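## Task

Press home every drive blank that carries a green sticker until it reaches its stop and latches, leaving all other blanks untouched. The rack is loose on the table: it may tilt only a little (more fails the task) and must finish in its original place.

## Robot and tools

ROBOT. Two arms, left_arm and right_arm, each a six-joint arm with a two-finger parallel gripper and a wrist camera. Calibrated base positions in the scene frame: left_arm (-0.038, +0.313, +0.010) m, right_arm (-0.033, -0.261, +0.034) m, both nearly unrotated. A camera stand is bolted behind the arms. Drives are cheap with backlash; wrist joints are weak.

FRAMES. Scene frame: origin at table-top height midway between the nominal bases, +x out over the table, +y toward left_arm, +z up. Arm names do not match image sides. Each arm reports its hand pose, velocities and targets in its own base frame. Fixed cameras and the table use the scene frame. Gripper axes: fingers point along +z, open and close along y. end_effector_position is the point between the pads, roughly 1 cm inside the fingertips.

MOVEMENT NUMBERS. A row is always 14 numbers in [-1, 1]: left_arm dx, dy, dz, rx, ry, rz, opening, then right_arm in the same order, even when one arm stays still. dx to rz are an offset, not a pose: they are measured along the axes of that arm's current Hand target, counted from the Hand target as it stood when the action or move began. Scale: 1.0 = 0.6 m for dx/dy/dz and 180 degrees for rx/ry/rz, which together form one rotation vector. Repeating an offset moves the arm further again. All-zero pose numbers re-command the current Hand target (also the way to release an arm that is pressing on something, or to resend a target the gripper settled short of). Opening is absolute: +1 fully open (0.094 m), -1 closed. A 0 there is a real command, so resend the present value to leave a gripper alone. Orientation is clipped each step to within 40 degrees of the measured orientation.

TOOLS.
- execute_actions(actions, cameras): actions is a list of actions; each action is up to 15 rows, one per 1/30 s step, the last row held to fill 15 steps (0.5 s). Every row of an action counts from the action's starting Hand target. An empty list returns state plus all camera images and the scene number.
- move(target, speed, blend, opening_speed, grip_force, blocking, cameras): straight-line path toward target, one 14-number row or up to 15 rows, all offsets counted from the same starting Hand targets. speed in m/s, 0.002 to 2.9, default 0.25 (rotation up to twice that in rad/s), one value or one per target. blend in metres rounds corners of a list; 0 stops at each. opening_speed is per second on the -1..+1 scale, at least 0.2. grip_force is newtons per pad, 10 to 50, one value or one per arm; it persists. blocking=false returns after about 0.5 s while motion continues. Paths share a 10 s cap and do not avoid obstacles or the other arm. Keep paths away from an arm's own base.
- wait(seconds 0 to 10, cameras): let time pass holding commands; a running move continues.
- stop(cameras): brakes a running move.
- zoom_image(camera, region [x0, y0, x1, y1] pixels, at most 504x504): closer look at the latest image of cam_head_left, cam_head_right, cam_left_wrist or cam_right_wrist (all 672x504).
- read_manual(section): licence texts only.
- finished_scene(scene 1 to 3): ends the current scene irreversibly; the goal must hold without the robot.

RESULTS. Each call returns per-arm end_effector_position (m) and end_effector_quat_wxyz in the base frame, Hand target (last command after clipping, the origin for the next offsets), Joint positions (last value is finger opening in m), Joint torques (whole drive output including gravity, with offsets and noise; joints 1 to 3 wrap at ±28 N m), Joint velocities (may be omitted when all are within noise), grip_measured (same scale as opening, reads slightly wide when empty), Tool commands, motor temperatures and actions left. move adds a move: line: done (within 10 mm and 2 degrees), off_target, moving, held or fault, plus limits such as paced or held. Neither done nor off_target proves contact or its absence. Grippers may rest a few cm from the command because of friction and weight; that is not a sign of touching. Torques are the main contact hint, but friction blurs them.

CAMERAS. cam_head_left and cam_head_right are fixed on one bar looking down at the table; wrist camera images can lag the arm while moving. Calibration is approximate (fixed cameras may be off a couple of degrees and millimetres).

AVOID. The rack is free-standing: push blanks slowly and squarely along their insertion direction, with modest force, so the rack neither slides nor tips; if it moves, it must be returned. Do not press the wrong colour. No slams, hard hits on fixed or heavy objects, drops, or things leaving the table. Keep the two grippers, housings and wrist cameras apart; a press between arms can fail the scene, and the clearance check does not guard grippers against each other. Do not strain a wrist camera cable. Avoid long stretched holds or pushing toward unreachable poses: motors heat; MOTOR HOT appears at 75 °C, at 90 °C that arm folds and idles, at 100 °C it collapses. Thinking time lets the scene run on.

Each tool is called after "Request:" by a JSON object that holds its "method" and its "body".

## Session

Request:
{"method": "execute_actions", "body": {"actions": []}}

Scene clock: 0.00 s.
left_arm: end_effector_position=(+0.3036, +0.0464, +0.0662) grip_measured=+1.000 end_effector_quat_wxyz=(+0.228, -0.178, +0.957, -0.008) | right_arm: end_effector_position=(+0.2399, -0.0205, +0.0988) grip_measured=+1.000 end_effector_quat_wxyz=(+0.272, +0.082, +0.958, +0.034)
Joint positions: left_arm=[0.148 1.335 0.754 -0.53 -0.001 -0.219 0.094] | right_arm=[-0.173 0.913 0.611 -0.723 -0.111 0.03 0.094]
Joint velocities: within noise
Joint torques (N m): no reading
Motor temperatures (°C): left_arm=[32 33 37 30 34 31 33] | right_arm=[32 38 39 35 32 31 33]
Heat: left arm: 37 °C; right arm: 39 °C.
Hand target: left_arm +0.3082, +0.0488, +0.0748; +0.241, -0.179, +0.954, -0.007 | right_arm +0.2439, -0.0200, +0.1075; +0.286, +0.079, +0.954, +0.034
Tool commands: left_gripper/opening=+1.0 right_gripper/opening=+1.0

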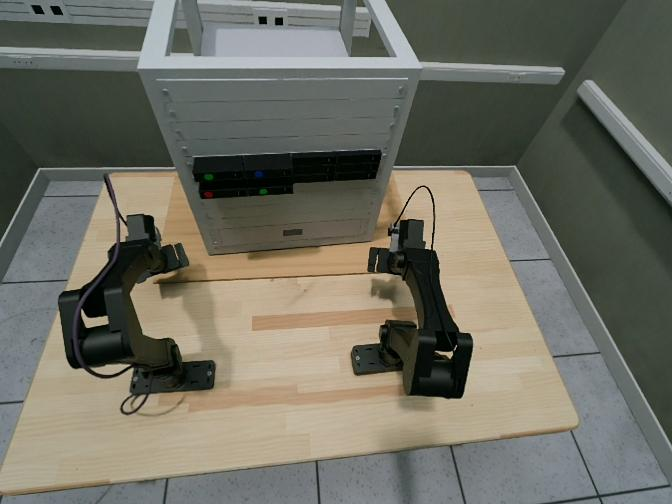

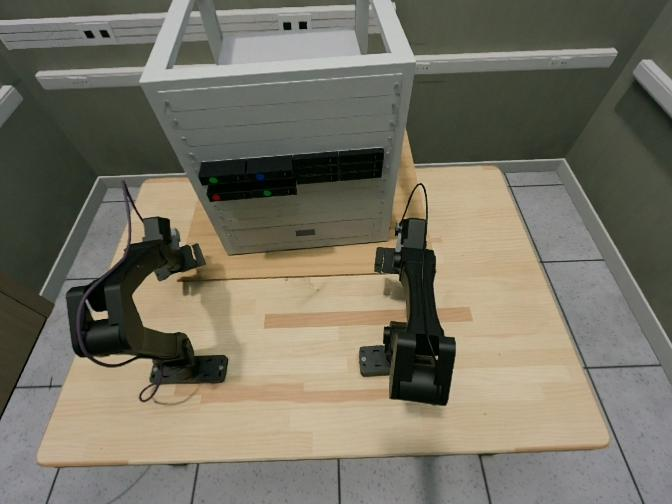

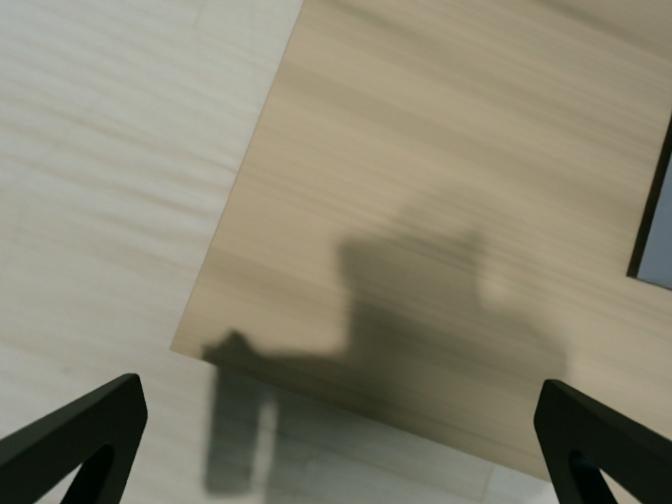

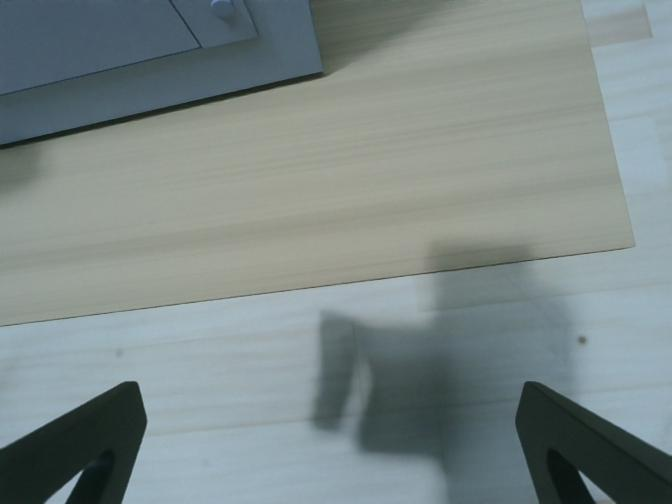

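Request:
{"method": "zoom_image", "body": {"camera": "cam_head_left", "region": [180, 140, 390, 210]}}

Request:
{"method": "zoom_image", "body": {"camera": "cam_head_right", "region": [180, 135, 400, 215]}}

Request:
{"method": "zoom_image", "body": {"camera": "cam_head_right", "region": [130, 0, 430, 260]}}

Scaled by 2.400.

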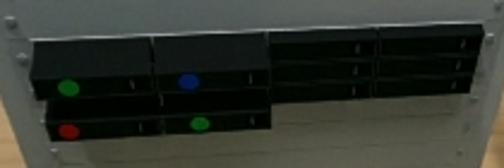

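Scaled by 2.291.

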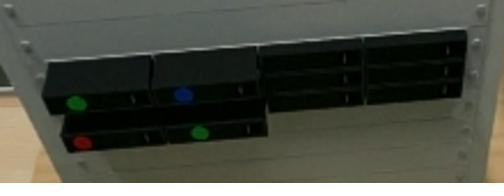

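Scaled by 1.680.

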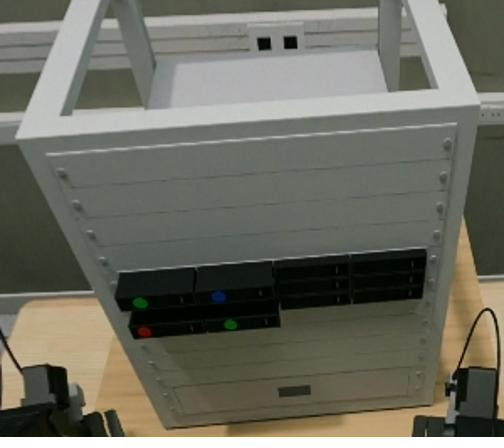

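Request:
{"method": "move", "body": {"target": [0.0439, -0.3519, -0.5775, 0.0817, -0.3387, 0.0884, -1, 0, 0, 0, 0, 0, 0, 1], "speed": 0.2, "cameras": ["all"]}}

Scene clock: 34.27 s.
left_arm: end_effector_position=(+0.1971, -0.1933, +0.3824) grip_measured=-0.992 end_effector_quat_wxyz=(+0.692, +0.022, +0.721, +0.009) | right_arm: end_effector_position=(+0.2399, -0.0205, +0.0988) grip_measured=+1.000 end_effector_quat_wxyz=(+0.272, +0.082, +0.958, +0.034)
Joint positions: left_arm=[-1.487 1.028 1.076 -0.433 -1.461 -0.34 0] | right_arm=[-0.173 0.913 0.611 -0.723 -0.111 0.03 0.094]
Joint torques (N m): left_arm=[0.02 -4.08 6.43 1.77 -0.5 0.11] | right_arm=[0.03 -1.17 8.1 0.86 -0.07 0]
Heat: left arm: 38 °C; right arm: 41 °C.
Hand target: left_arm +0.1982, -0.1833, +0.3900; +0.707, +0.000, +0.707, +0.001 | right_arm +0.2439, -0.0200, +0.1075; +0.286, +0.079, +0.954, +0.034
Off the commanded pose: left_arm 0.013 m, 4 deg | right_arm 0.010 m, 2 deg.
move: off_target (left_arm)
camera_calibration:
cam_left_wrist: T_world_to_cam=[[-0.0237361, -0.999025, -0.037222, -0.173684], [-0.458091, 0.0439625, -0.887817, 0.47682], [0.888588, -0.00402223, -0.458688, 0.0874083], [0, 0, 0, 1]] pos_world=[0.136634, -0.194126, 0.456957]

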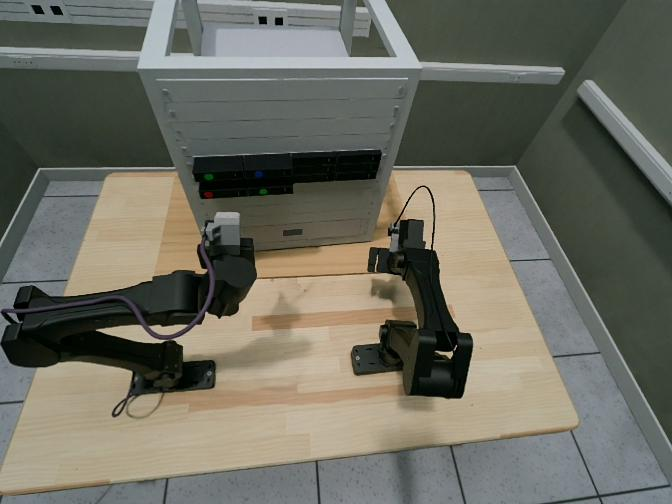

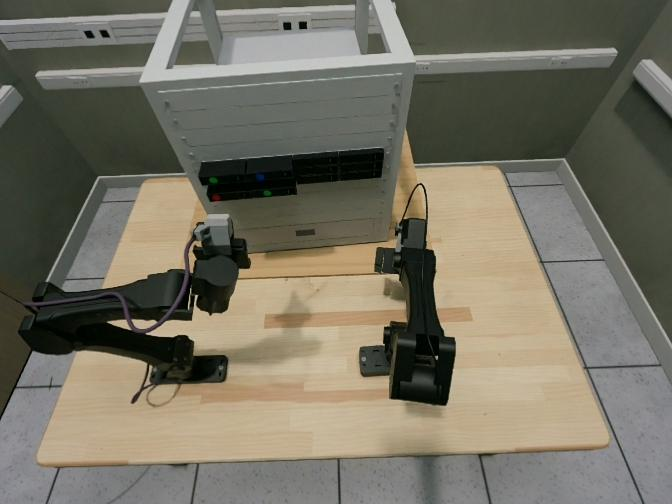

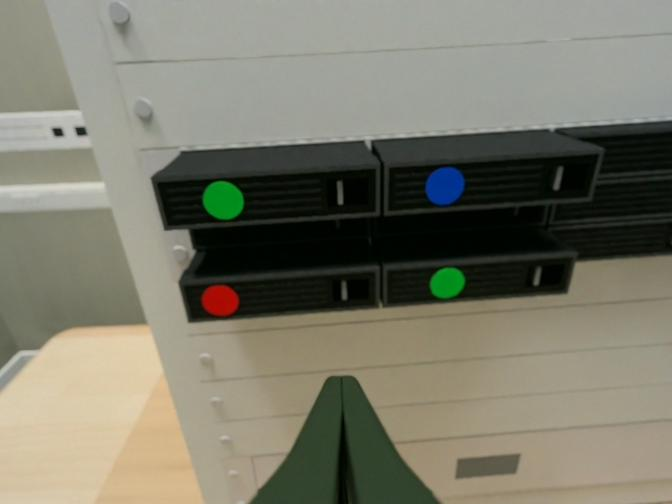

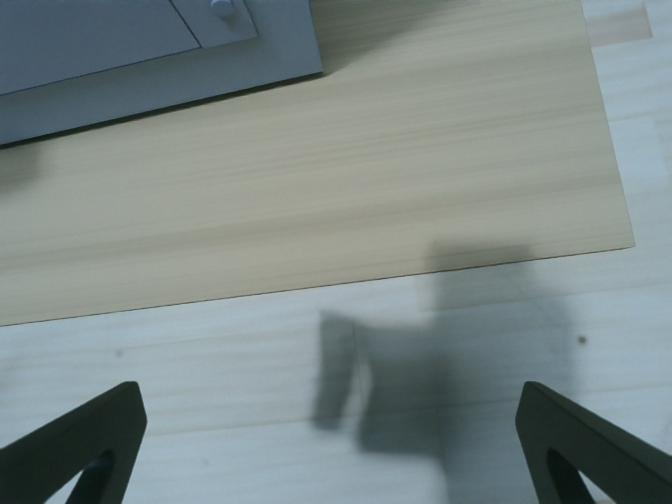

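Request:
{"method": "zoom_image", "body": {"camera": "cam_left_wrist", "region": [130, 120, 634, 340]}}

Request:
{"method": "zoom_image", "body": {"camera": "cam_left_wrist", "region": [130, 120, 400, 340]}}

Request:
{"method": "zoom_image", "body": {"camera": "cam_left_wrist", "region": [370, 110, 670, 340]}}

Scaled by 1.000.

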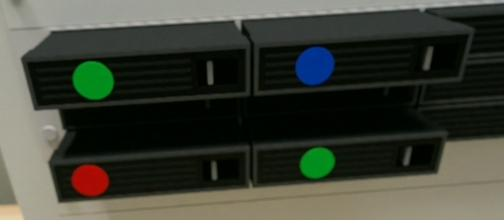

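Scaled by 1.867.

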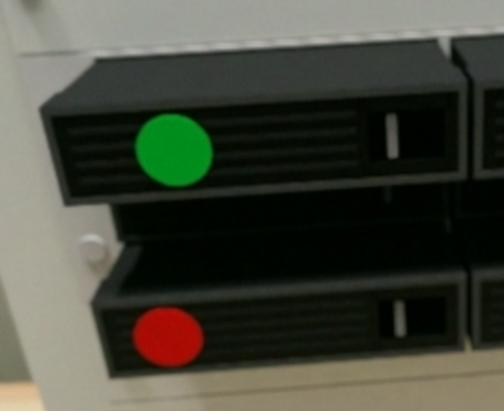

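Scaled by 1.680.

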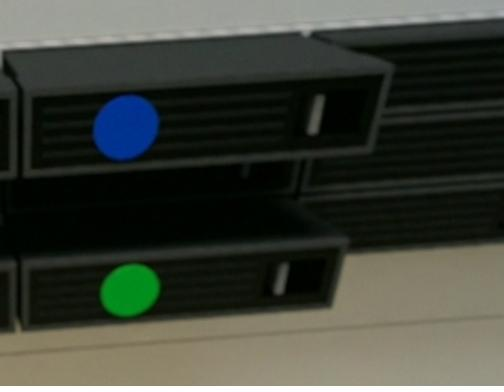

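Request:
{"method": "move", "body": {"target": [-0.0193, 0.0438, 0.138, -0.0167, -0.0129, -0.0141, -1, 0, 0, 0, 0, 0, 0, 1], "speed": 0.15, "cameras": ["cam_left_wrist", "cam_head_left"]}}

Scene clock: 47.87 s.
left_arm: end_effector_position=(+0.2825, -0.1618, +0.3907) grip_measured=-0.992 end_effector_quat_wxyz=(+0.710, -0.022, +0.703, +0.022) | right_arm: end_effector_position=(+0.2399, -0.0205, +0.0988) grip_measured=+1.000 end_effector_quat_wxyz=(+0.272, +0.082, +0.958, +0.034)
Joint positions: left_arm=[-1.041 1.022 0.956 0.087 -1.103 0.019 0] | right_arm=[-0.173 0.913 0.611 -0.723 -0.111 0.03 0.094]
Joint torques (N m): left_arm=[0.4 -4.68 6.78 2.05 0.22 0.11] | right_arm=[0.14 -1.2 8.09 0.86 -0.1 0.01]
Heat: left arm: 38 °C; right arm: 42 °C.
Hand target: left_arm +0.2809, -0.1569, +0.4016; +0.721, -0.034, +0.692, +0.003 | right_arm +0.2439, -0.0200, +0.1075; +0.286, +0.079, +0.954, +0.034
Off the commanded pose: left_arm 0.012 m, 3 deg | right_arm 0.010 m, 2 deg.
move: off_target (left_arm)
camera_calibration:
cam_left_wrist: T_world_to_cam=[[0.0579808, -0.998302, 0.0056401, -0.179664], [-0.412286, -0.0290899, -0.91059, 0.506108], [0.909208, 0.0504714, -0.413272, 0.000756106], [0, 0, 0, 1]] pos_world=[0.218391, -0.164674, 0.462183]
Images, in order (width x height): cam_head_left 672x504, cam_left_wrist 672x504.

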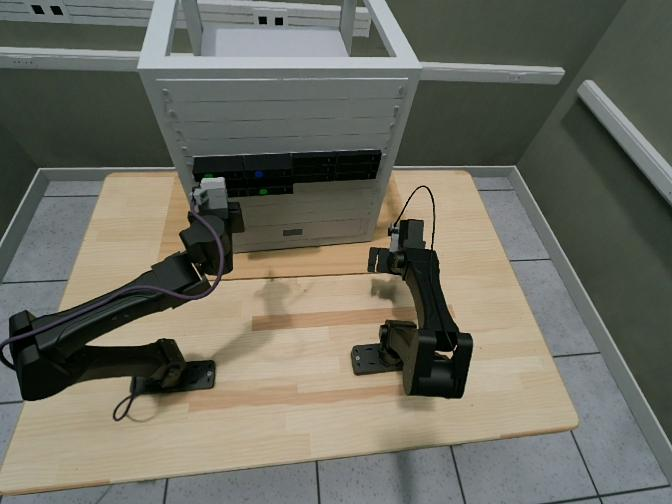

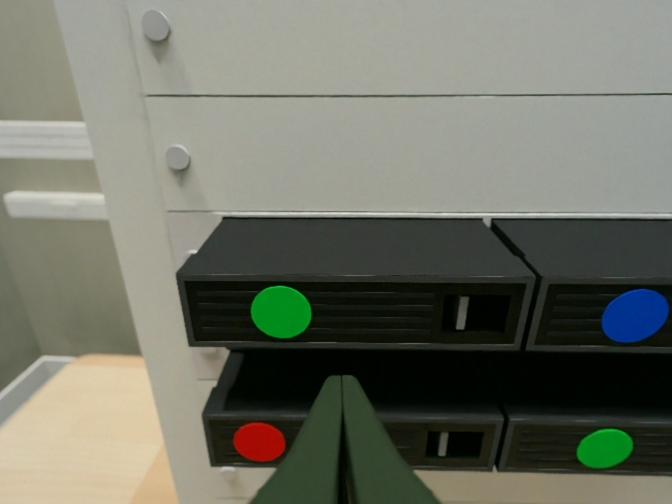

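Request:
{"method": "move", "body": {"target": [0.0024, -0.0110, 0.0500, 0, 0, 0, -1, 0, 0, 0, 0, 0, 0, 1], "speed": 0.1, "cameras": ["cam_left_wrist"]}}

Scene clock: 55.17 s.
left_arm: end_effector_position=(+0.3104, -0.1609, +0.3813) grip_measured=-0.992 end_effector_quat_wxyz=(+0.706, -0.016, +0.707, +0.031) | right_arm: end_effector_position=(+0.2399, -0.0205, +0.0988) grip_measured=+1.000 end_effector_quat_wxyz=(+0.272, +0.082, +0.958, +0.034)
Joint positions: left_arm=[-0.929 1.081 0.961 0.117 -0.995 0.019 0] | right_arm=[-0.173 0.913 0.611 -0.723 -0.111 0.03 0.094]
Joint torques (N m): left_arm=[0.43 -3.14 9.78 2.15 0.24 -0.05] | right_arm=[0.03 -1.26 8.08 0.84 -0.09 -0.03]
Heat: left arm: 38 °C; right arm: 42 °C.
Hand target: left_arm +0.3113, -0.1619, +0.4016; +0.721, -0.034, +0.692, +0.003 | right_arm +0.2439, -0.0200, +0.1075; +0.286, +0.079, +0.954, +0.034
Off the commanded pose: left_arm 0.020 m, 5 deg | right_arm 0.010 m, 2 deg.
move: off_target (left_arm)
camera_calibration:
cam_left_wrist: T_world_to_cam=[[0.0615018, -0.997987, -0.0154488, -0.173424], [-0.42343, -0.0120717, -0.905849, 0.513424], [0.903839, 0.0622528, -0.42332, -0.0211572], [0, 0, 0, 1]] pos_world=[0.247188, -0.16556, 0.453449]
Images, in order (width x height): cam_left_wrist 672x504.

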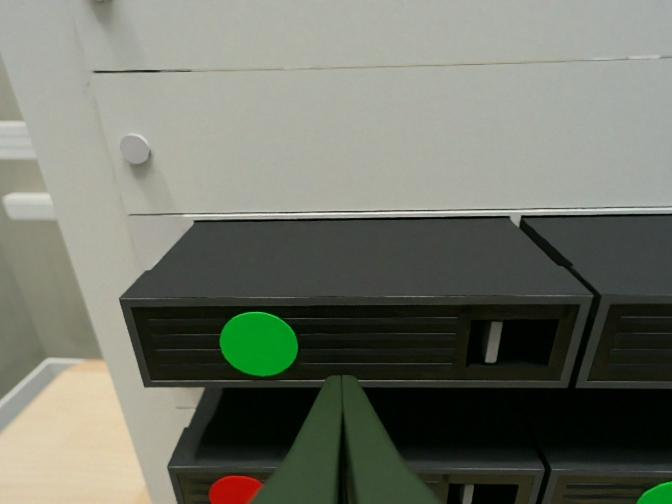

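Request:
{"method": "move", "body": {"target": [-0.0205, -0.0066, -0.0008, 0, 0, 0, -1, 0, 0, 0, 0, 0, 0, 1], "speed": 0.1, "cameras": ["cam_left_wrist"]}}

Scene clock: 58.23 s.
left_arm: end_effector_position=(+0.3117, -0.1627, +0.4019) grip_measured=-0.992 end_effector_quat_wxyz=(+0.715, -0.029, +0.698, +0.018) | right_arm: end_effector_position=(+0.2399, -0.0205, +0.0988) grip_measured=+1.000 end_effector_quat_wxyz=(+0.272, +0.082, +0.958, +0.034)
Joint positions: left_arm=[-0.929 1.097 1.022 0.117 -0.995 0.019 0] | right_arm=[-0.173 0.913 0.611 -0.723 -0.111 0.03 0.094]
Joint torques (N m): left_arm=[-0.4 -2.8 9.68 1.65 0.11 -0.04] | right_arm=[-0.03 -1.24 8.14 0.84 -0.07 -0.01]
Motor temperatures (°C): left_arm=[31 33 38 35 34 31 33] | right_arm=[32 37 42 37 31 31 33]
Heat: left arm: 38 °C; right arm: 42 °C.
Hand target: left_arm +0.3105, -0.1654, +0.4140; +0.721, -0.034, +0.692, +0.003 | right_arm +0.2439, -0.0200, +0.1075; +0.286, +0.079, +0.954, +0.034
Off the commanded pose: left_arm 0.012 m, 2 deg | right_arm 0.010 m, 2 deg.
move: off_target (left_arm)
camera_calibration:
cam_left_wrist: T_world_to_cam=[[0.0614311, -0.997875, 0.0217086, -0.189828], [-0.39917, -0.0444967, -0.915797, 0.523832], [0.914817, 0.0475929, -0.401055, -0.0282424], [0, 0, 0, 1]] pos_world=[0.246596, -0.164771, 0.472518]
Images, in order (width x height): cam_left_wrist 672x504.

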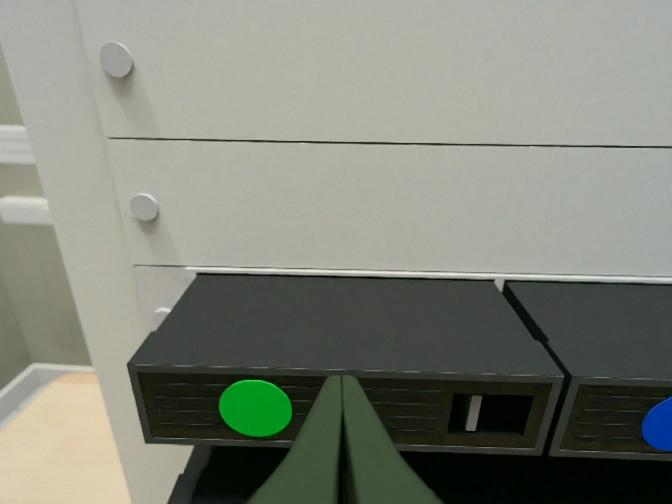

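Request:
{"method": "move", "body": {"target": [0.0200, -0.0035, 0.008, 0, 0.008, 0, -1, 0, 0, 0, 0, 0, 0, 1], "speed": 0.1, "cameras": ["cam_left_wrist"]}}

Scene clock: 62.33 s.
left_arm: end_effector_position=(+0.3143, -0.1672, +0.3969) grip_measured=-0.992 end_effector_quat_wxyz=(+0.712, -0.031, +0.702, +0.014) | right_arm: end_effector_position=(+0.2399, -0.0205, +0.0988) grip_measured=+1.000 end_effector_quat_wxyz=(+0.272, +0.082, +0.958, +0.034)
Joint positions: left_arm=[-0.93 1.114 1.022 0.117 -0.994 -0.005 0] | right_arm=[-0.173 0.913 0.611 -0.723 -0.111 0.03 0.094]
Joint torques (N m): left_arm=[0.28 -3.07 9.13 1.47 0.22 -0.16] | right_arm=[0.03 -1.21 8.1 0.82 -0.07 0.01]
Heat: left arm: 39 °C; right arm: 42 °C.
Hand target: left_arm +0.3159, -0.1677, +0.4023; +0.712, -0.034, +0.701, +0.003 | right_arm +0.2439, -0.0200, +0.1075; +0.286, +0.079, +0.954, +0.034
Off the commanded pose: left_arm 0.006 m, 1 deg | right_arm 0.010 m, 2 deg.
move: done
camera_calibration:
cam_left_wrist: T_world_to_cam=[[0.0585443, -0.997783, 0.0316397, -0.197343], [-0.407102, -0.0528014, -0.911855, 0.519649], [0.911504, 0.0405033, -0.409291, -0.0292802], [0, 0, 0, 1]] pos_world=[0.249793, -0.168281, 0.468104]
Images, in order (width x height): cam_left_wrist 672x504.

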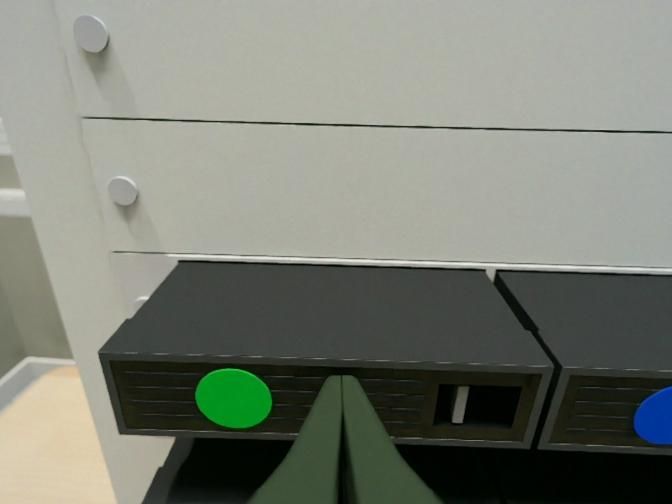

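Request:
{"method": "move", "body": {"target": [0.0134, 0.0047, 0.0150, 0, 0, 0, -1, 0, 0, 0, 0, 0, 0, 1], "speed": 0.1, "cameras": ["cam_left_wrist"]}}

Scene clock: 71.83 s.
left_arm: end_effector_position=(+0.3227, -0.1632, +0.3947) grip_measured=-0.992 end_effector_quat_wxyz=(+0.710, -0.030, +0.703, +0.015) | right_arm: end_effector_position=(+0.2399, -0.0205, +0.0988) grip_measured=+1.000 end_effector_quat_wxyz=(+0.272, +0.082, +0.958, +0.034)
Joint positions: left_arm=[-0.891 1.122 1.022 0.117 -0.954 -0.008 0] | right_arm=[-0.173 0.913 0.611 -0.723 -0.111 0.03 0.094]
Joint torques (N m): left_arm=[0.42 -3.08 6.87 1.79 0.24 -0.19] | right_arm=[0.08 -1.1 8.08 0.85 -0.08 -0.01]
Heat: left arm: 39 °C; right arm: 42 °C.
Hand target: left_arm +0.3249, -0.1648, +0.3943; +0.712, -0.034, +0.701, +0.003 | right_arm +0.2439, -0.0200, +0.1075; +0.286, +0.079, +0.954, +0.034
Off the commanded pose: left_arm 0.003 m, 1 deg | right_arm 0.010 m, 2 deg.
move: done
camera_calibration:
cam_left_wrist: T_world_to_cam=[[0.0592619, -0.997832, 0.0286268, -0.192878], [-0.410599, -0.0505047, -0.910416, 0.522124], [0.909888, 0.0421989, -0.412702, -0.035804], [0, 0, 0, 1]] pos_world=[0.258392, -0.164579, 0.466095]
Images, in order (width x height): cam_left_wrist 672x504.

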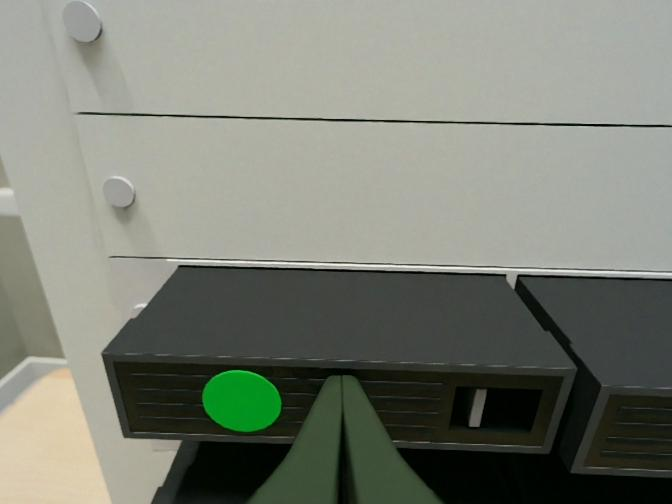

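Request:
{"method": "move", "body": {"target": [0.0004, 0.0003, 0.0250, 0, 0, 0, -1, 0, 0, 0, 0, 0, 0, 1], "speed": 0.05, "cameras": ["cam_left_wrist", "cam_head_left"]}}

Scene clock: 76.47 s.
left_arm: end_effector_position=(+0.3377, -0.1633, +0.3834) grip_measured=-0.992 end_effector_quat_wxyz=(+0.703, -0.020, +0.711, +0.023) | right_arm: end_effector_position=(+0.2399, -0.0205, +0.0988) grip_measured=+1.000 end_effector_quat_wxyz=(+0.272, +0.082, +0.958, +0.034)
Joint positions: left_arm=[-0.84 1.157 1.022 0.117 -0.901 -0.01 0] | right_arm=[-0.173 0.913 0.611 -0.723 -0.111 0.03 0.094]
Joint torques (N m): left_arm=[0.29 -3.66 8.68 2 0.23 -0.19] | right_arm=[0.05 -1.11 8.12 0.85 -0.09 -0.02]
Heat: left arm: 39 °C; right arm: 42 °C.
Hand target: left_arm +0.3398, -0.1638, +0.3943; +0.712, -0.034, +0.701, +0.003 | right_arm +0.2439, -0.0200, +0.1075; +0.286, +0.079, +0.954, +0.034
Off the commanded pose: left_arm 0.011 m, 3 deg | right_arm 0.010 m, 2 deg.
move: off_target (left_arm)
camera_calibration:
cam_left_wrist: T_world_to_cam=[[0.0571843, -0.998361, 0.00208053, -0.182683], [-0.431322, -0.0265847, -0.901806, 0.525667], [0.900384, 0.0506718, -0.432136, -0.0420982], [0, 0, 0, 1]] pos_world=[0.275083, -0.166275, 0.456238]
Images, in order (width x height): cam_head_left 672x504, cam_left_wrist 672x504.

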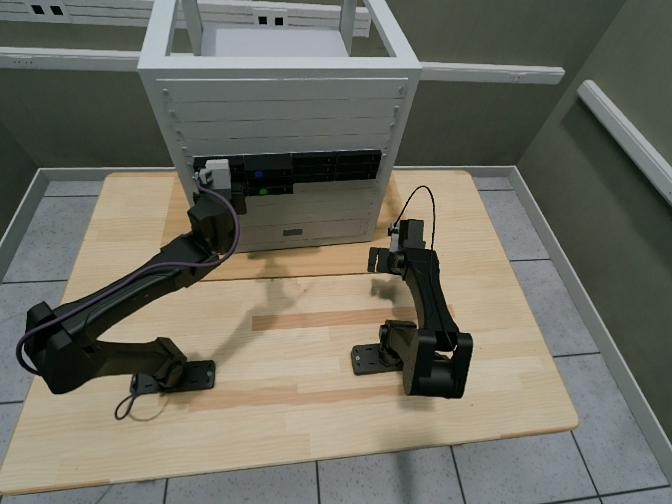

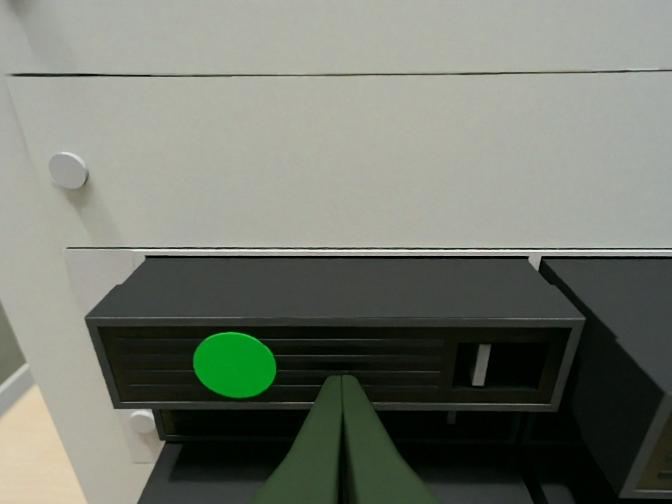

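Request:
{"method": "move", "body": {"target": [-0.0130, 0.0003, 0.0220, 0, 0, 0, -1, 0, 0, 0, 0, 0, 0, 1], "speed": 0.05, "cameras": ["cam_left_wrist"]}}

Scene clock: 81.33 s.
left_arm: end_effector_position=(+0.3502, -0.1617, +0.3880) grip_measured=-0.992 end_effector_quat_wxyz=(+0.703, -0.023, +0.710, +0.023) | right_arm: end_effector_position=(+0.2399, -0.0205, +0.0988) grip_measured=+1.000 end_effector_quat_wxyz=(+0.272, +0.082, +0.958, +0.034)
Joint positions: left_arm=[-0.798 1.189 1.057 0.117 -0.863 -0.011 0] | right_arm=[-0.173 0.913 0.611 -0.723 -0.111 0.03 0.094]
Joint torques (N m): left_arm=[0.44 -3.59 9.98 1.89 0.22 -0.19] | right_arm=[0.01 -1.21 8.13 0.84 -0.07 -0.01]
Heat: left arm: 40 °C; right arm: 42 °C.
Hand target: left_arm +0.3529, -0.1626, +0.4022; +0.712, -0.034, +0.701, +0.003 | right_arm +0.2439, -0.0200, +0.1075; +0.286, +0.079, +0.954, +0.034
Off the commanded pose: left_arm 0.015 m, 3 deg | right_arm 0.010 m, 2 deg.
move: off_target (left_arm)
camera_calibration:
cam_left_wrist: T_world_to_cam=[[0.0600316, -0.998181, 0.00558195, -0.184101], [-0.42972, -0.0308903, -0.902434, 0.534154], [0.900964, 0.0517759, -0.430793, -0.0520511], [0, 0, 0, 1]] pos_world=[0.287485, -0.164571, 0.460643]
Images, in order (width x height): cam_left_wrist 672x504.

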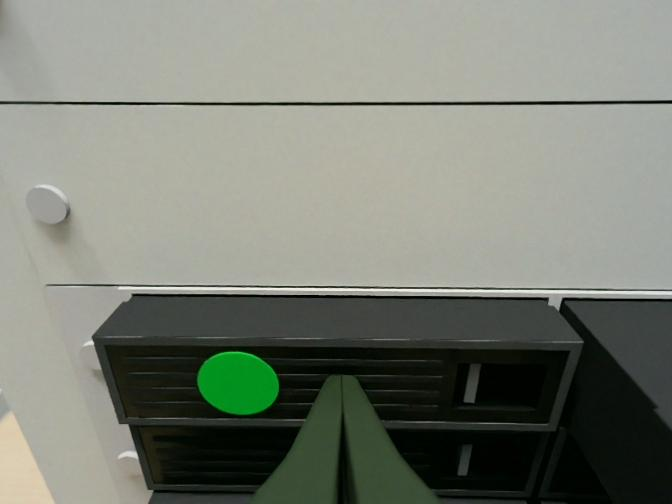

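Request:
{"method": "move", "body": {"target": [0.0002, 0.0003, 0.0120, 0, 0, 0, -1, 0, 0, 0, 0, 0, 0, 1], "speed": 0.05, "cameras": ["cam_left_wrist"]}}

Scene clock: 83.87 s.
left_arm: end_effector_position=(+0.3529, -0.1618, +0.3885) grip_measured=-0.992 end_effector_quat_wxyz=(+0.703, -0.022, +0.710, +0.022) | right_arm: end_effector_position=(+0.2399, -0.0205, +0.0988) grip_measured=+1.000 end_effector_quat_wxyz=(+0.272, +0.082, +0.958, +0.034)
Joint positions: left_arm=[-0.789 1.196 1.063 0.117 -0.85 -0.011 0] | right_arm=[-0.173 0.913 0.611 -0.723 -0.111 0.03 0.094]
Joint torques (N m): left_arm=[1.35 -2.81 10.44 1.95 0.3 -0.2] | right_arm=[0.09 -1.1 8.12 0.84 -0.1 0.01]
Heat: left arm: 40 °C; right arm: 42 °C.
Hand target: left_arm +0.3600, -0.1620, +0.4022; +0.712, -0.034, +0.701, +0.003 | right_arm +0.2439, -0.0200, +0.1075; +0.286, +0.079, +0.954, +0.034
Off the commanded pose: left_arm 0.015 m, 3 deg | right_arm 0.010 m, 2 deg.
move: off_target (left_arm)
camera_calibration:
cam_left_wrist: T_world_to_cam=[[0.0567561, -0.998369, 0.00613812, -0.18351], [-0.429991, -0.0299922, -0.902335, 0.536038], [0.901048, 0.0485737, -0.430992, -0.0546881], [0, 0, 0, 1]] pos_world=[0.290183, -0.164478, 0.461243]
Images, in order (width x height): cam_left_wrist 672x504.

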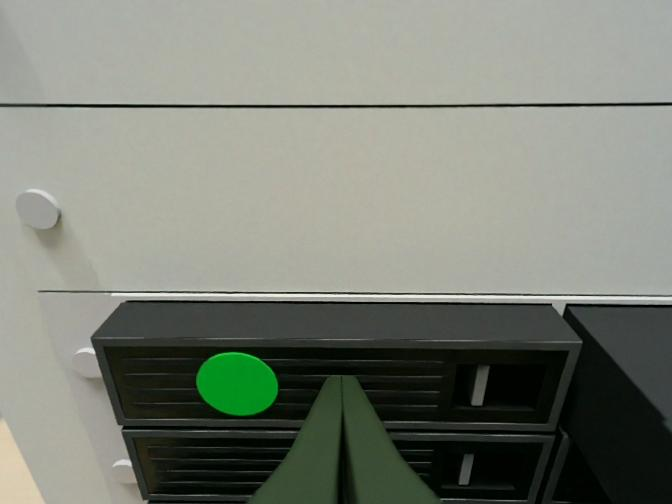

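Request:
{"method": "move", "body": {"target": [0.0002, 0.0003, 0.0100, 0, 0, 0, -1, 0, 0, 0, 0, 0, 0, 1], "speed": 0.05, "cameras": ["cam_left_wrist"]}}

Scene clock: 86.67 s.
left_arm: end_effector_position=(+0.3534, -0.1621, +0.3894) grip_measured=-0.992 end_effector_quat_wxyz=(+0.704, -0.021, +0.710, +0.021) | right_arm: end_effector_position=(+0.2399, -0.0205, +0.0988) grip_measured=+1.000 end_effector_quat_wxyz=(+0.272, +0.082, +0.958, +0.034)
Joint positions: left_arm=[-0.788 1.197 1.066 0.117 -0.847 -0.011 0] | right_arm=[-0.173 0.913 0.611 -0.723 -0.111 0.03 0.094]
Joint torques (N m): left_arm=[2.51 -1.4 10.93 2.04 0.49 -0.16] | right_arm=[0.01 -1.24 8.02 0.85 -0.1 -0.02]
Heat: left arm: 40 °C; right arm: 42 °C.
Hand target: left_arm +0.3660, -0.1615, +0.4022; +0.712, -0.034, +0.701, +0.003 | right_arm +0.2439, -0.0200, +0.1075; +0.286, +0.079, +0.954, +0.034
Off the commanded pose: left_arm 0.018 m, 3 deg | right_arm 0.010 m, 2 deg.
move: off_target (left_arm)
camera_calibration:
cam_left_wrist: T_world_to_cam=[[0.0551607, -0.998451, 0.00728721, -0.183722], [-0.429056, -0.0302927, -0.90277, 0.536811], [0.901592, 0.0466708, -0.430062, -0.0555981], [0, 0, 0, 1]] pos_world=[0.290583, -0.164581, 0.462045]
Images, in order (width x height): cam_left_wrist 672x504.

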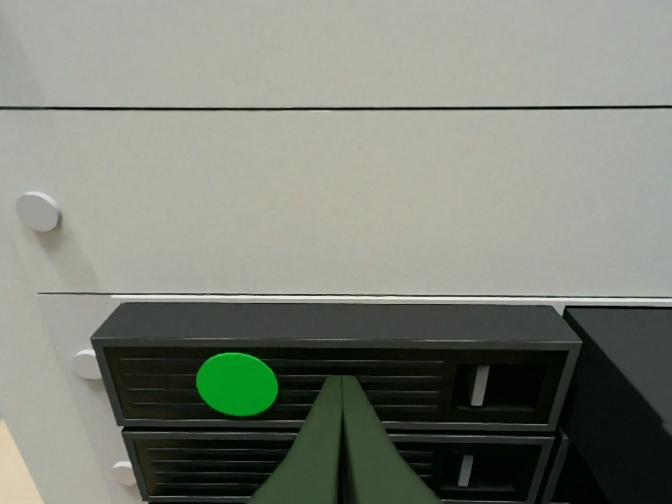

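Request:
{"method": "zoom_image", "body": {"camera": "cam_left_wrist", "region": [60, 280, 330, 504]}}

Request:
{"method": "zoom_image", "body": {"camera": "cam_left_wrist", "region": [400, 280, 670, 504]}}

Scaled by 1.867.

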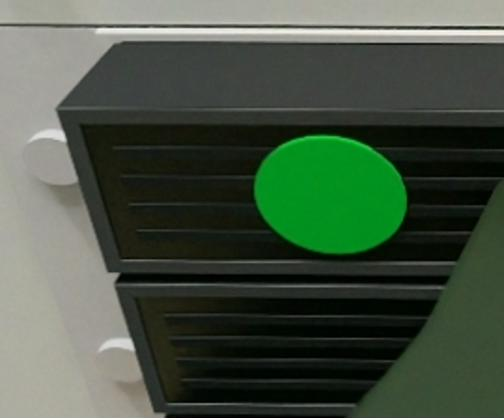

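Scaled by 1.867.

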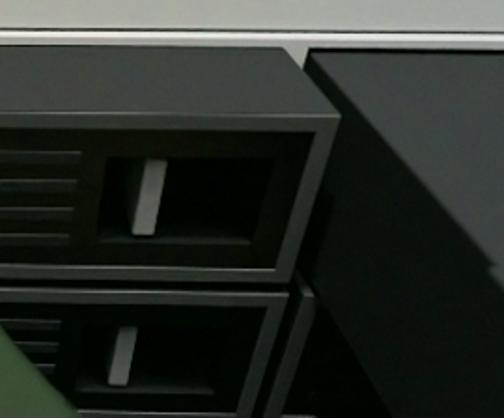

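Request:
{"method": "move", "body": {"target": [0.0002, 0.0003, 0.0100, 0, 0, 0, -1, 0, 0, 0, 0, 0, 0, 1], "speed": 0.05, "cameras": ["cam_left_wrist", "cam_head_left", "cam_head_right"]}}

Scene clock: 91.80 s.
left_arm: end_effector_position=(+0.3539, -0.1614, +0.3900) grip_measured=-0.992 end_effector_quat_wxyz=(+0.704, -0.022, +0.710, +0.020) | right_arm: end_effector_position=(+0.2399, -0.0205, +0.0988) grip_measured=+1.000 end_effector_quat_wxyz=(+0.272, +0.082, +0.958, +0.034)
Joint positions: left_arm=[-0.785 1.197 1.068 0.117 -0.845 -0.011 0] | right_arm=[-0.173 0.913 0.611 -0.723 -0.111 0.03 0.094]
Joint torques (N m): left_arm=[3.81 -0.43 11.59 2.11 0.59 -0.17] | right_arm=[0.13 -1.2 8.2 0.85 -0.08 -0.01]
Heat: left arm: 40 °C; right arm: 42 °C.
Hand target: left_arm +0.3720, -0.1610, +0.4021; +0.712, -0.034, +0.701, +0.003 | right_arm +0.2439, -0.0200, +0.1075; +0.286, +0.079, +0.954, +0.034
Off the commanded pose: left_arm 0.022 m, 3 deg | right_arm 0.010 m, 2 deg.
move: off_target (left_arm)
camera_calibration:
cam_left_wrist: T_world_to_cam=[[0.0559754, -0.998393, 0.00883447, -0.183892], [-0.428058, -0.0319913, -0.903185, 0.537175], [0.902016, 0.0467744, -0.429161, -0.0562611], [0, 0, 0, 1]] pos_world=[0.290984, -0.16378, 0.462648]
Images, in order (width x height): cam_head_left 672x504, cam_head_right 672x504, cam_left_wrist 672x504.

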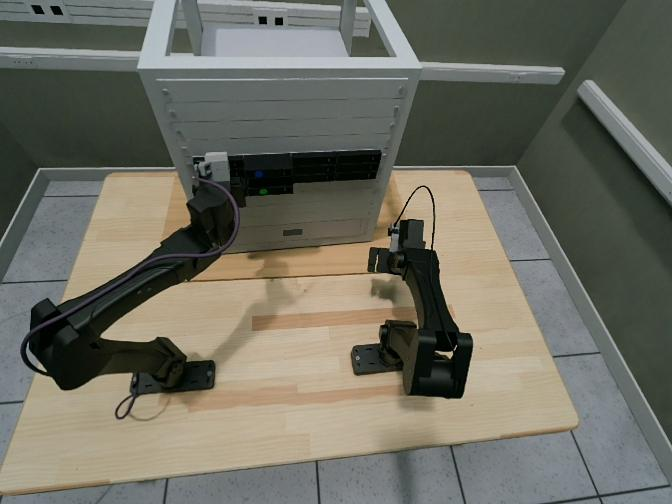

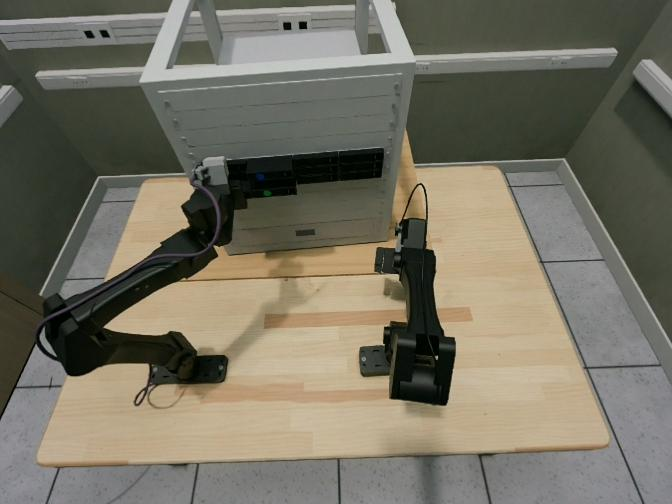

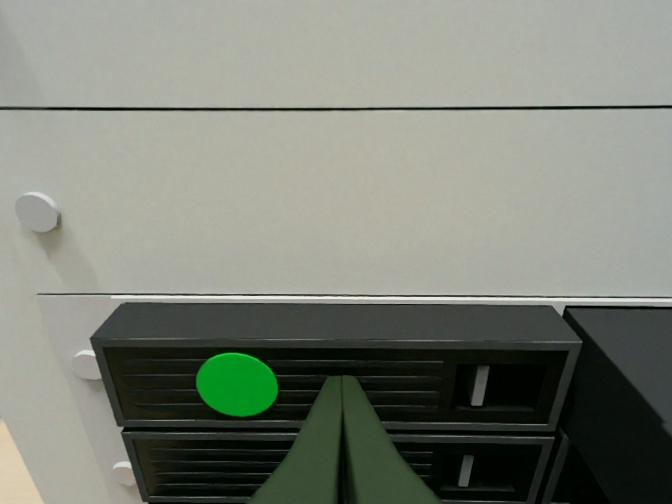

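Request:
{"method": "move", "body": {"target": [0, 0, -0.1, 0, 0, 0, -1, 0, 0, 0, 0, 0, 0, 1], "speed": 0.1, "cameras": ["cam_left_wrist"]}}

Request:
{"method": "zoom_image", "body": {"camera": "cam_left_wrist", "region": [80, 200, 584, 504]}}

Scene clock: 94.37 s.
left_arm: end_effector_position=(+0.3164, -0.1709, +0.4001) grip_measured=-0.992 end_effector_quat_wxyz=(+0.713, -0.027, +0.700, +0.002) | right_arm: end_effector_position=(+0.2399, -0.0205, +0.0988) grip_measured=+1.000 end_effector_quat_wxyz=(+0.272, +0.082, +0.958, +0.034)
Joint positions: left_arm=[-0.923 1.119 1.033 0.117 -0.963 -0.011 0] | right_arm=[-0.173 0.913 0.611 -0.723 -0.111 0.03 0.094]
Joint torques (N m): left_arm=[-0.25 -5.53 6.94 1.43 -0.15 -0.13] | right_arm=[0.09 -1.16 8.2 0.84 -0.08 -0.03]
Heat: left arm: 40 °C; right arm: 42 °C.
Hand target: left_arm +0.3121, -0.1642, +0.4013; +0.712, -0.034, +0.701, +0.003 | right_arm +0.2439, -0.0200, +0.1075; +0.286, +0.079, +0.954, +0.034
Off the commanded pose: left_arm 0.008 m, 1 deg | right_arm 0.010 m, 2 deg.
move: done
camera_calibration:
cam_left_wrist: T_world_to_cam=[[0.0358996, -0.998441, 0.042748, -0.198629], [-0.404223, -0.0536277, -0.913087, 0.522583], [0.913956, 0.0154997, -0.405518, -0.0363408], [0, 0, 0, 1]] pos_world=[0.251585, -0.169731, 0.470918]
Images, in order (width x height): cam_left_wrist 672x504.

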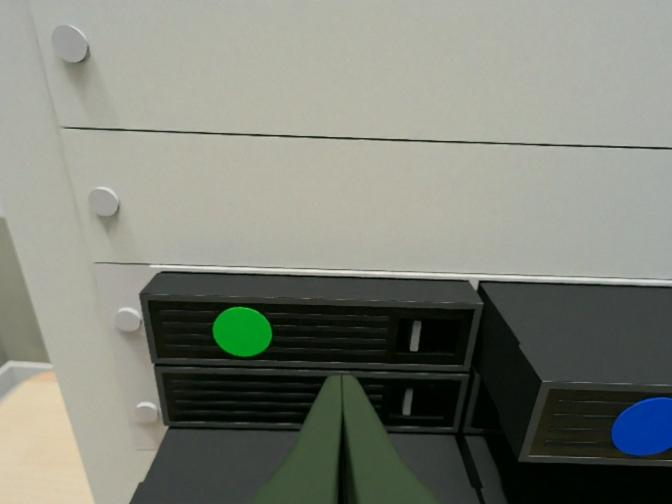

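Scaled by 1.000.

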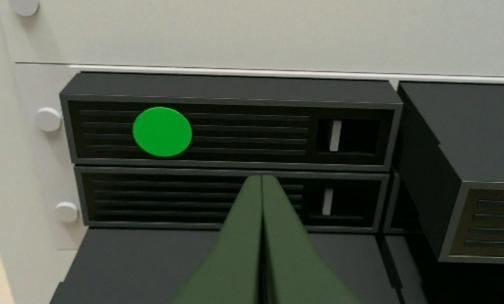

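Request:
{"method": "zoom_image", "body": {"camera": "cam_left_wrist", "region": [120, 250, 260, 440]}}

Request:
{"method": "zoom_image", "body": {"camera": "cam_left_wrist", "region": [400, 260, 540, 450]}}

Scaled by 2.653.

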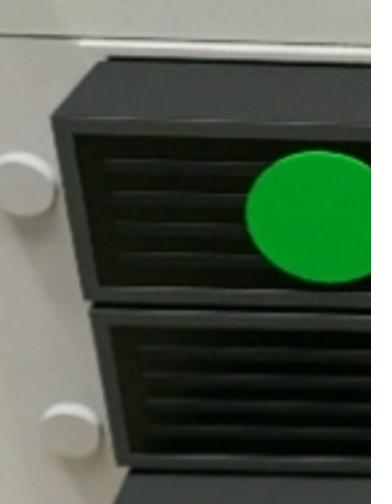

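Scaled by 2.653.

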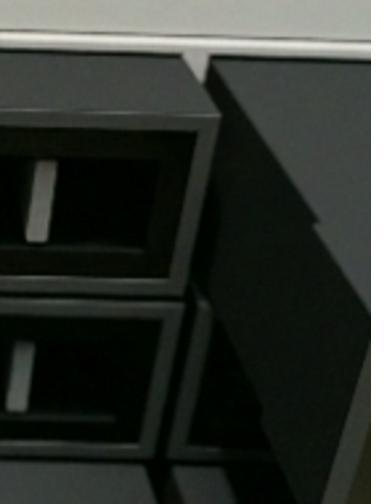

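Request:
{"method": "move", "body": {"target": [[-0.0009, 0.0026, -0.05, 0, 0, 0, -1, 0, 0, 0, 0, 0, 0, 1], [0.0966, -0.1888, -0.04, 0, 0, 0, -1, 0, 0, 0, 0, 0, 0, 1]], "speed": 0.2, "blend": [0.02, 0], "cameras": ["cam_left_wrist"]}}

Scene clock: 106.00 s.
left_arm: end_effector_position=(+0.2933, -0.2821, +0.3357) grip_measured=-0.992 end_effector_quat_wxyz=(+0.705, -0.012, +0.709, +0.013) | right_arm: end_effector_position=(+0.2399, -0.0205, +0.0988) grip_measured=+1.000 end_effector_quat_wxyz=(+0.272, +0.082, +0.958, +0.034)
Joint positions: left_arm=[-1.2 1.459 1.05 0.389 -1.235 -0.018 0] | right_arm=[-0.173 0.913 0.611 -0.723 -0.111 0.03 0.094]
Joint torques (N m): left_arm=[-0.02 -6.15 9.52 1.97 -0.18 0.12] | right_arm=[0.08 -1.1 8.17 0.86 -0.08 -0.01]
Heat: left arm: 39 °C; right arm: 42 °C.
Hand target: left_arm +0.2951, -0.2811, +0.3481; +0.712, -0.035, +0.701, +0.003 | right_arm +0.2439, -0.0200, +0.1075; +0.286, +0.079, +0.954, +0.034
Off the commanded pose: left_arm 0.013 m, 3 deg | right_arm 0.010 m, 2 deg.
move: off_target (left_arm); blend cut to 0.0151 m at target 1
camera_calibration:
cam_left_wrist: T_world_to_cam=[[0.0301818, -0.999533, 0.00473613, -0.291983], [-0.427787, -0.0171995, -0.903716, 0.462487], [0.903376, 0.0252497, -0.428106, -0.0261414], [0, 0, 0, 1]] pos_world=[0.230274, -0.283233, 0.408148]
Images, in order (width x height): cam_left_wrist 672x504.

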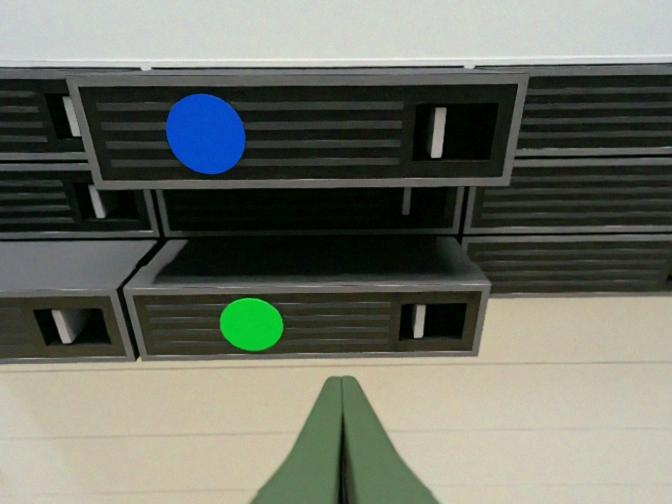

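Request:
{"method": "move", "body": {"target": [-0.0132, 0.0135, 0.0510, 0, 0, 0, -1, 0, 0, 0, 0, 0, 0, 1], "speed": 0.1, "cameras": ["cam_left_wrist"]}}

Scene clock: 110.47 s.
left_arm: end_effector_position=(+0.3215, -0.2669, +0.3470) grip_measured=-0.992 end_effector_quat_wxyz=(+0.708, -0.032, +0.705, +0.014) | right_arm: end_effector_position=(+0.2399, -0.0205, +0.0988) grip_measured=+1.000 end_effector_quat_wxyz=(+0.272, +0.082, +0.958, +0.034)
Joint positions: left_arm=[-1.104 1.466 1.085 0.389 -1.168 -0.017 0] | right_arm=[-0.173 0.913 0.611 -0.723 -0.111 0.03 0.094]
Joint torques (N m): left_arm=[0.06 -6.06 9.78 1.66 0.22 0.04] | right_arm=[0.1 -1.25 8.12 0.87 -0.1 -0.02]
Heat: left arm: 40 °C; right arm: 42 °C.
Hand target: left_arm +0.3251, -0.2710, +0.3562; +0.712, -0.035, +0.701, +0.003 | right_arm +0.2439, -0.0200, +0.1075; +0.286, +0.079, +0.954, +0.034
Off the commanded pose: left_arm 0.011 m, 1 deg | right_arm 0.010 m, 2 deg.
move: off_target (left_arm)
camera_calibration:
cam_left_wrist: T_world_to_cam=[[0.0601569, -0.997701, 0.0312226, -0.295943], [-0.416252, -0.0535034, -0.907674, 0.473135], [0.907257, 0.0416064, -0.418513, -0.0473332], [0, 0, 0, 1]] pos_world=[0.25769, -0.267978, 0.418883]
Images, in order (width x height): cam_left_wrist 672x504.

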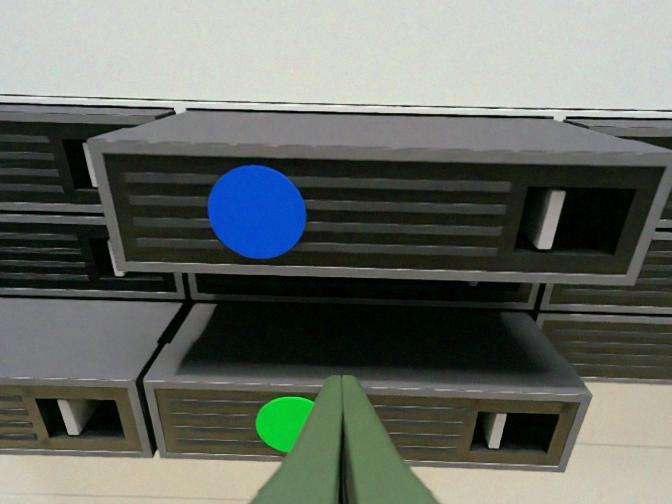

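Request:
{"method": "move", "body": {"target": [0.0238, -0.0093, 0.0058, 0, 0, 0, -1, 0, 0, 0, 0, 0, 0, 1], "speed": 0.1, "cameras": ["cam_left_wrist"]}}

Scene clock: 113.77 s.
left_arm: end_effector_position=(+0.3251, -0.2744, +0.3367) grip_measured=-0.992 end_effector_quat_wxyz=(+0.706, -0.025, +0.708, +0.018) | right_arm: end_effector_position=(+0.2399, -0.0205, +0.0988) grip_measured=+1.000 end_effector_quat_wxyz=(+0.272, +0.082, +0.958, +0.034)
Joint positions: left_arm=[-1.104 1.501 1.085 0.408 -1.165 -0.017 0] | right_arm=[-0.173 0.913 0.611 -0.723 -0.111 0.03 0.094]
Joint torques (N m): left_arm=[0.34 -6.52 7.94 2.01 0.2 0.03] | right_arm=[0.02 -1.18 8.14 0.84 -0.1 0]
Heat: left arm: 40 °C; right arm: 42 °C.
Hand target: left_arm +0.3291, -0.2770, +0.3422; +0.712, -0.034, +0.701, +0.003 | right_arm +0.2439, -0.0200, +0.1075; +0.286, +0.079, +0.954, +0.034
Off the commanded pose: left_arm 0.007 m, 2 deg | right_arm 0.010 m, 2 deg.
move: done
camera_calibration:
cam_left_wrist: T_world_to_cam=[[0.0572859, -0.99823, 0.0160026, -0.297537], [-0.423149, -0.0387952, -0.905229, 0.470295], [0.904247, 0.0450853, -0.424622, -0.0506906], [0, 0, 0, 1]] pos_world=[0.261886, -0.27648, 0.408962]
Images, in order (width x height): cam_left_wrist 672x504.

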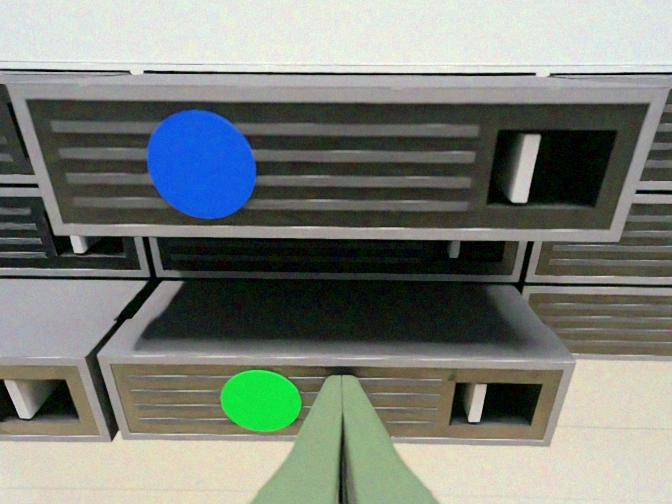

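Request:
{"method": "move", "body": {"target": [-0.0062, 0, 0.03, 0, 0, 0, -1, 0, 0, 0, 0, 0, 0, 1], "speed": 0.08, "cameras": ["cam_left_wrist"]}}

Scene clock: 117.57 s.
left_arm: end_effector_position=(+0.3420, -0.2726, +0.3346) grip_measured=-0.992 end_effector_quat_wxyz=(+0.705, -0.023, +0.709, +0.020) | right_arm: end_effector_position=(+0.2399, -0.0205, +0.0988) grip_measured=+1.000 end_effector_quat_wxyz=(+0.272, +0.082, +0.958, +0.034)
Joint positions: left_arm=[-1.055 1.525 1.103 0.409 -1.115 -0.017 0] | right_arm=[-0.173 0.913 0.611 -0.723 -0.111 0.03 0.094]
Joint torques (N m): left_arm=[0.35 -6.72 9.78 1.94 0.15 0.04] | right_arm=[-0.01 -1.24 8.16 0.84 -0.08 -0.01]
Heat: left arm: 39 °C; right arm: 42 °C.
Hand target: left_arm +0.3470, -0.2759, +0.3461; +0.712, -0.034, +0.701, +0.003 | right_arm +0.2439, -0.0200, +0.1075; +0.286, +0.079, +0.954, +0.034
Off the commanded pose: left_arm 0.013 m, 3 deg | right_arm 0.010 m, 2 deg.
move: off_target (left_arm)
camera_calibration:
cam_left_wrist: T_world_to_cam=[[0.0560506, -0.998367, 0.0110147, -0.294553], [-0.426142, -0.0338984, -0.904021, 0.477554], [0.902918, 0.0459771, -0.427346, -0.0653094], [0, 0, 0, 1]] pos_world=[0.278985, -0.274881, 0.407053]
Images, in order (width x height): cam_left_wrist 672x504.

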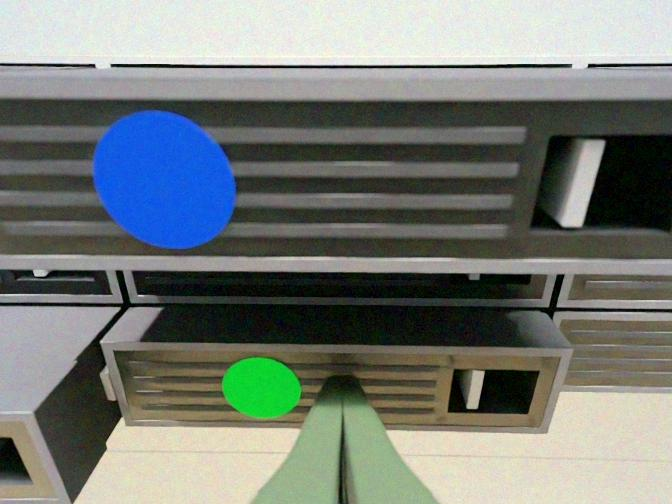

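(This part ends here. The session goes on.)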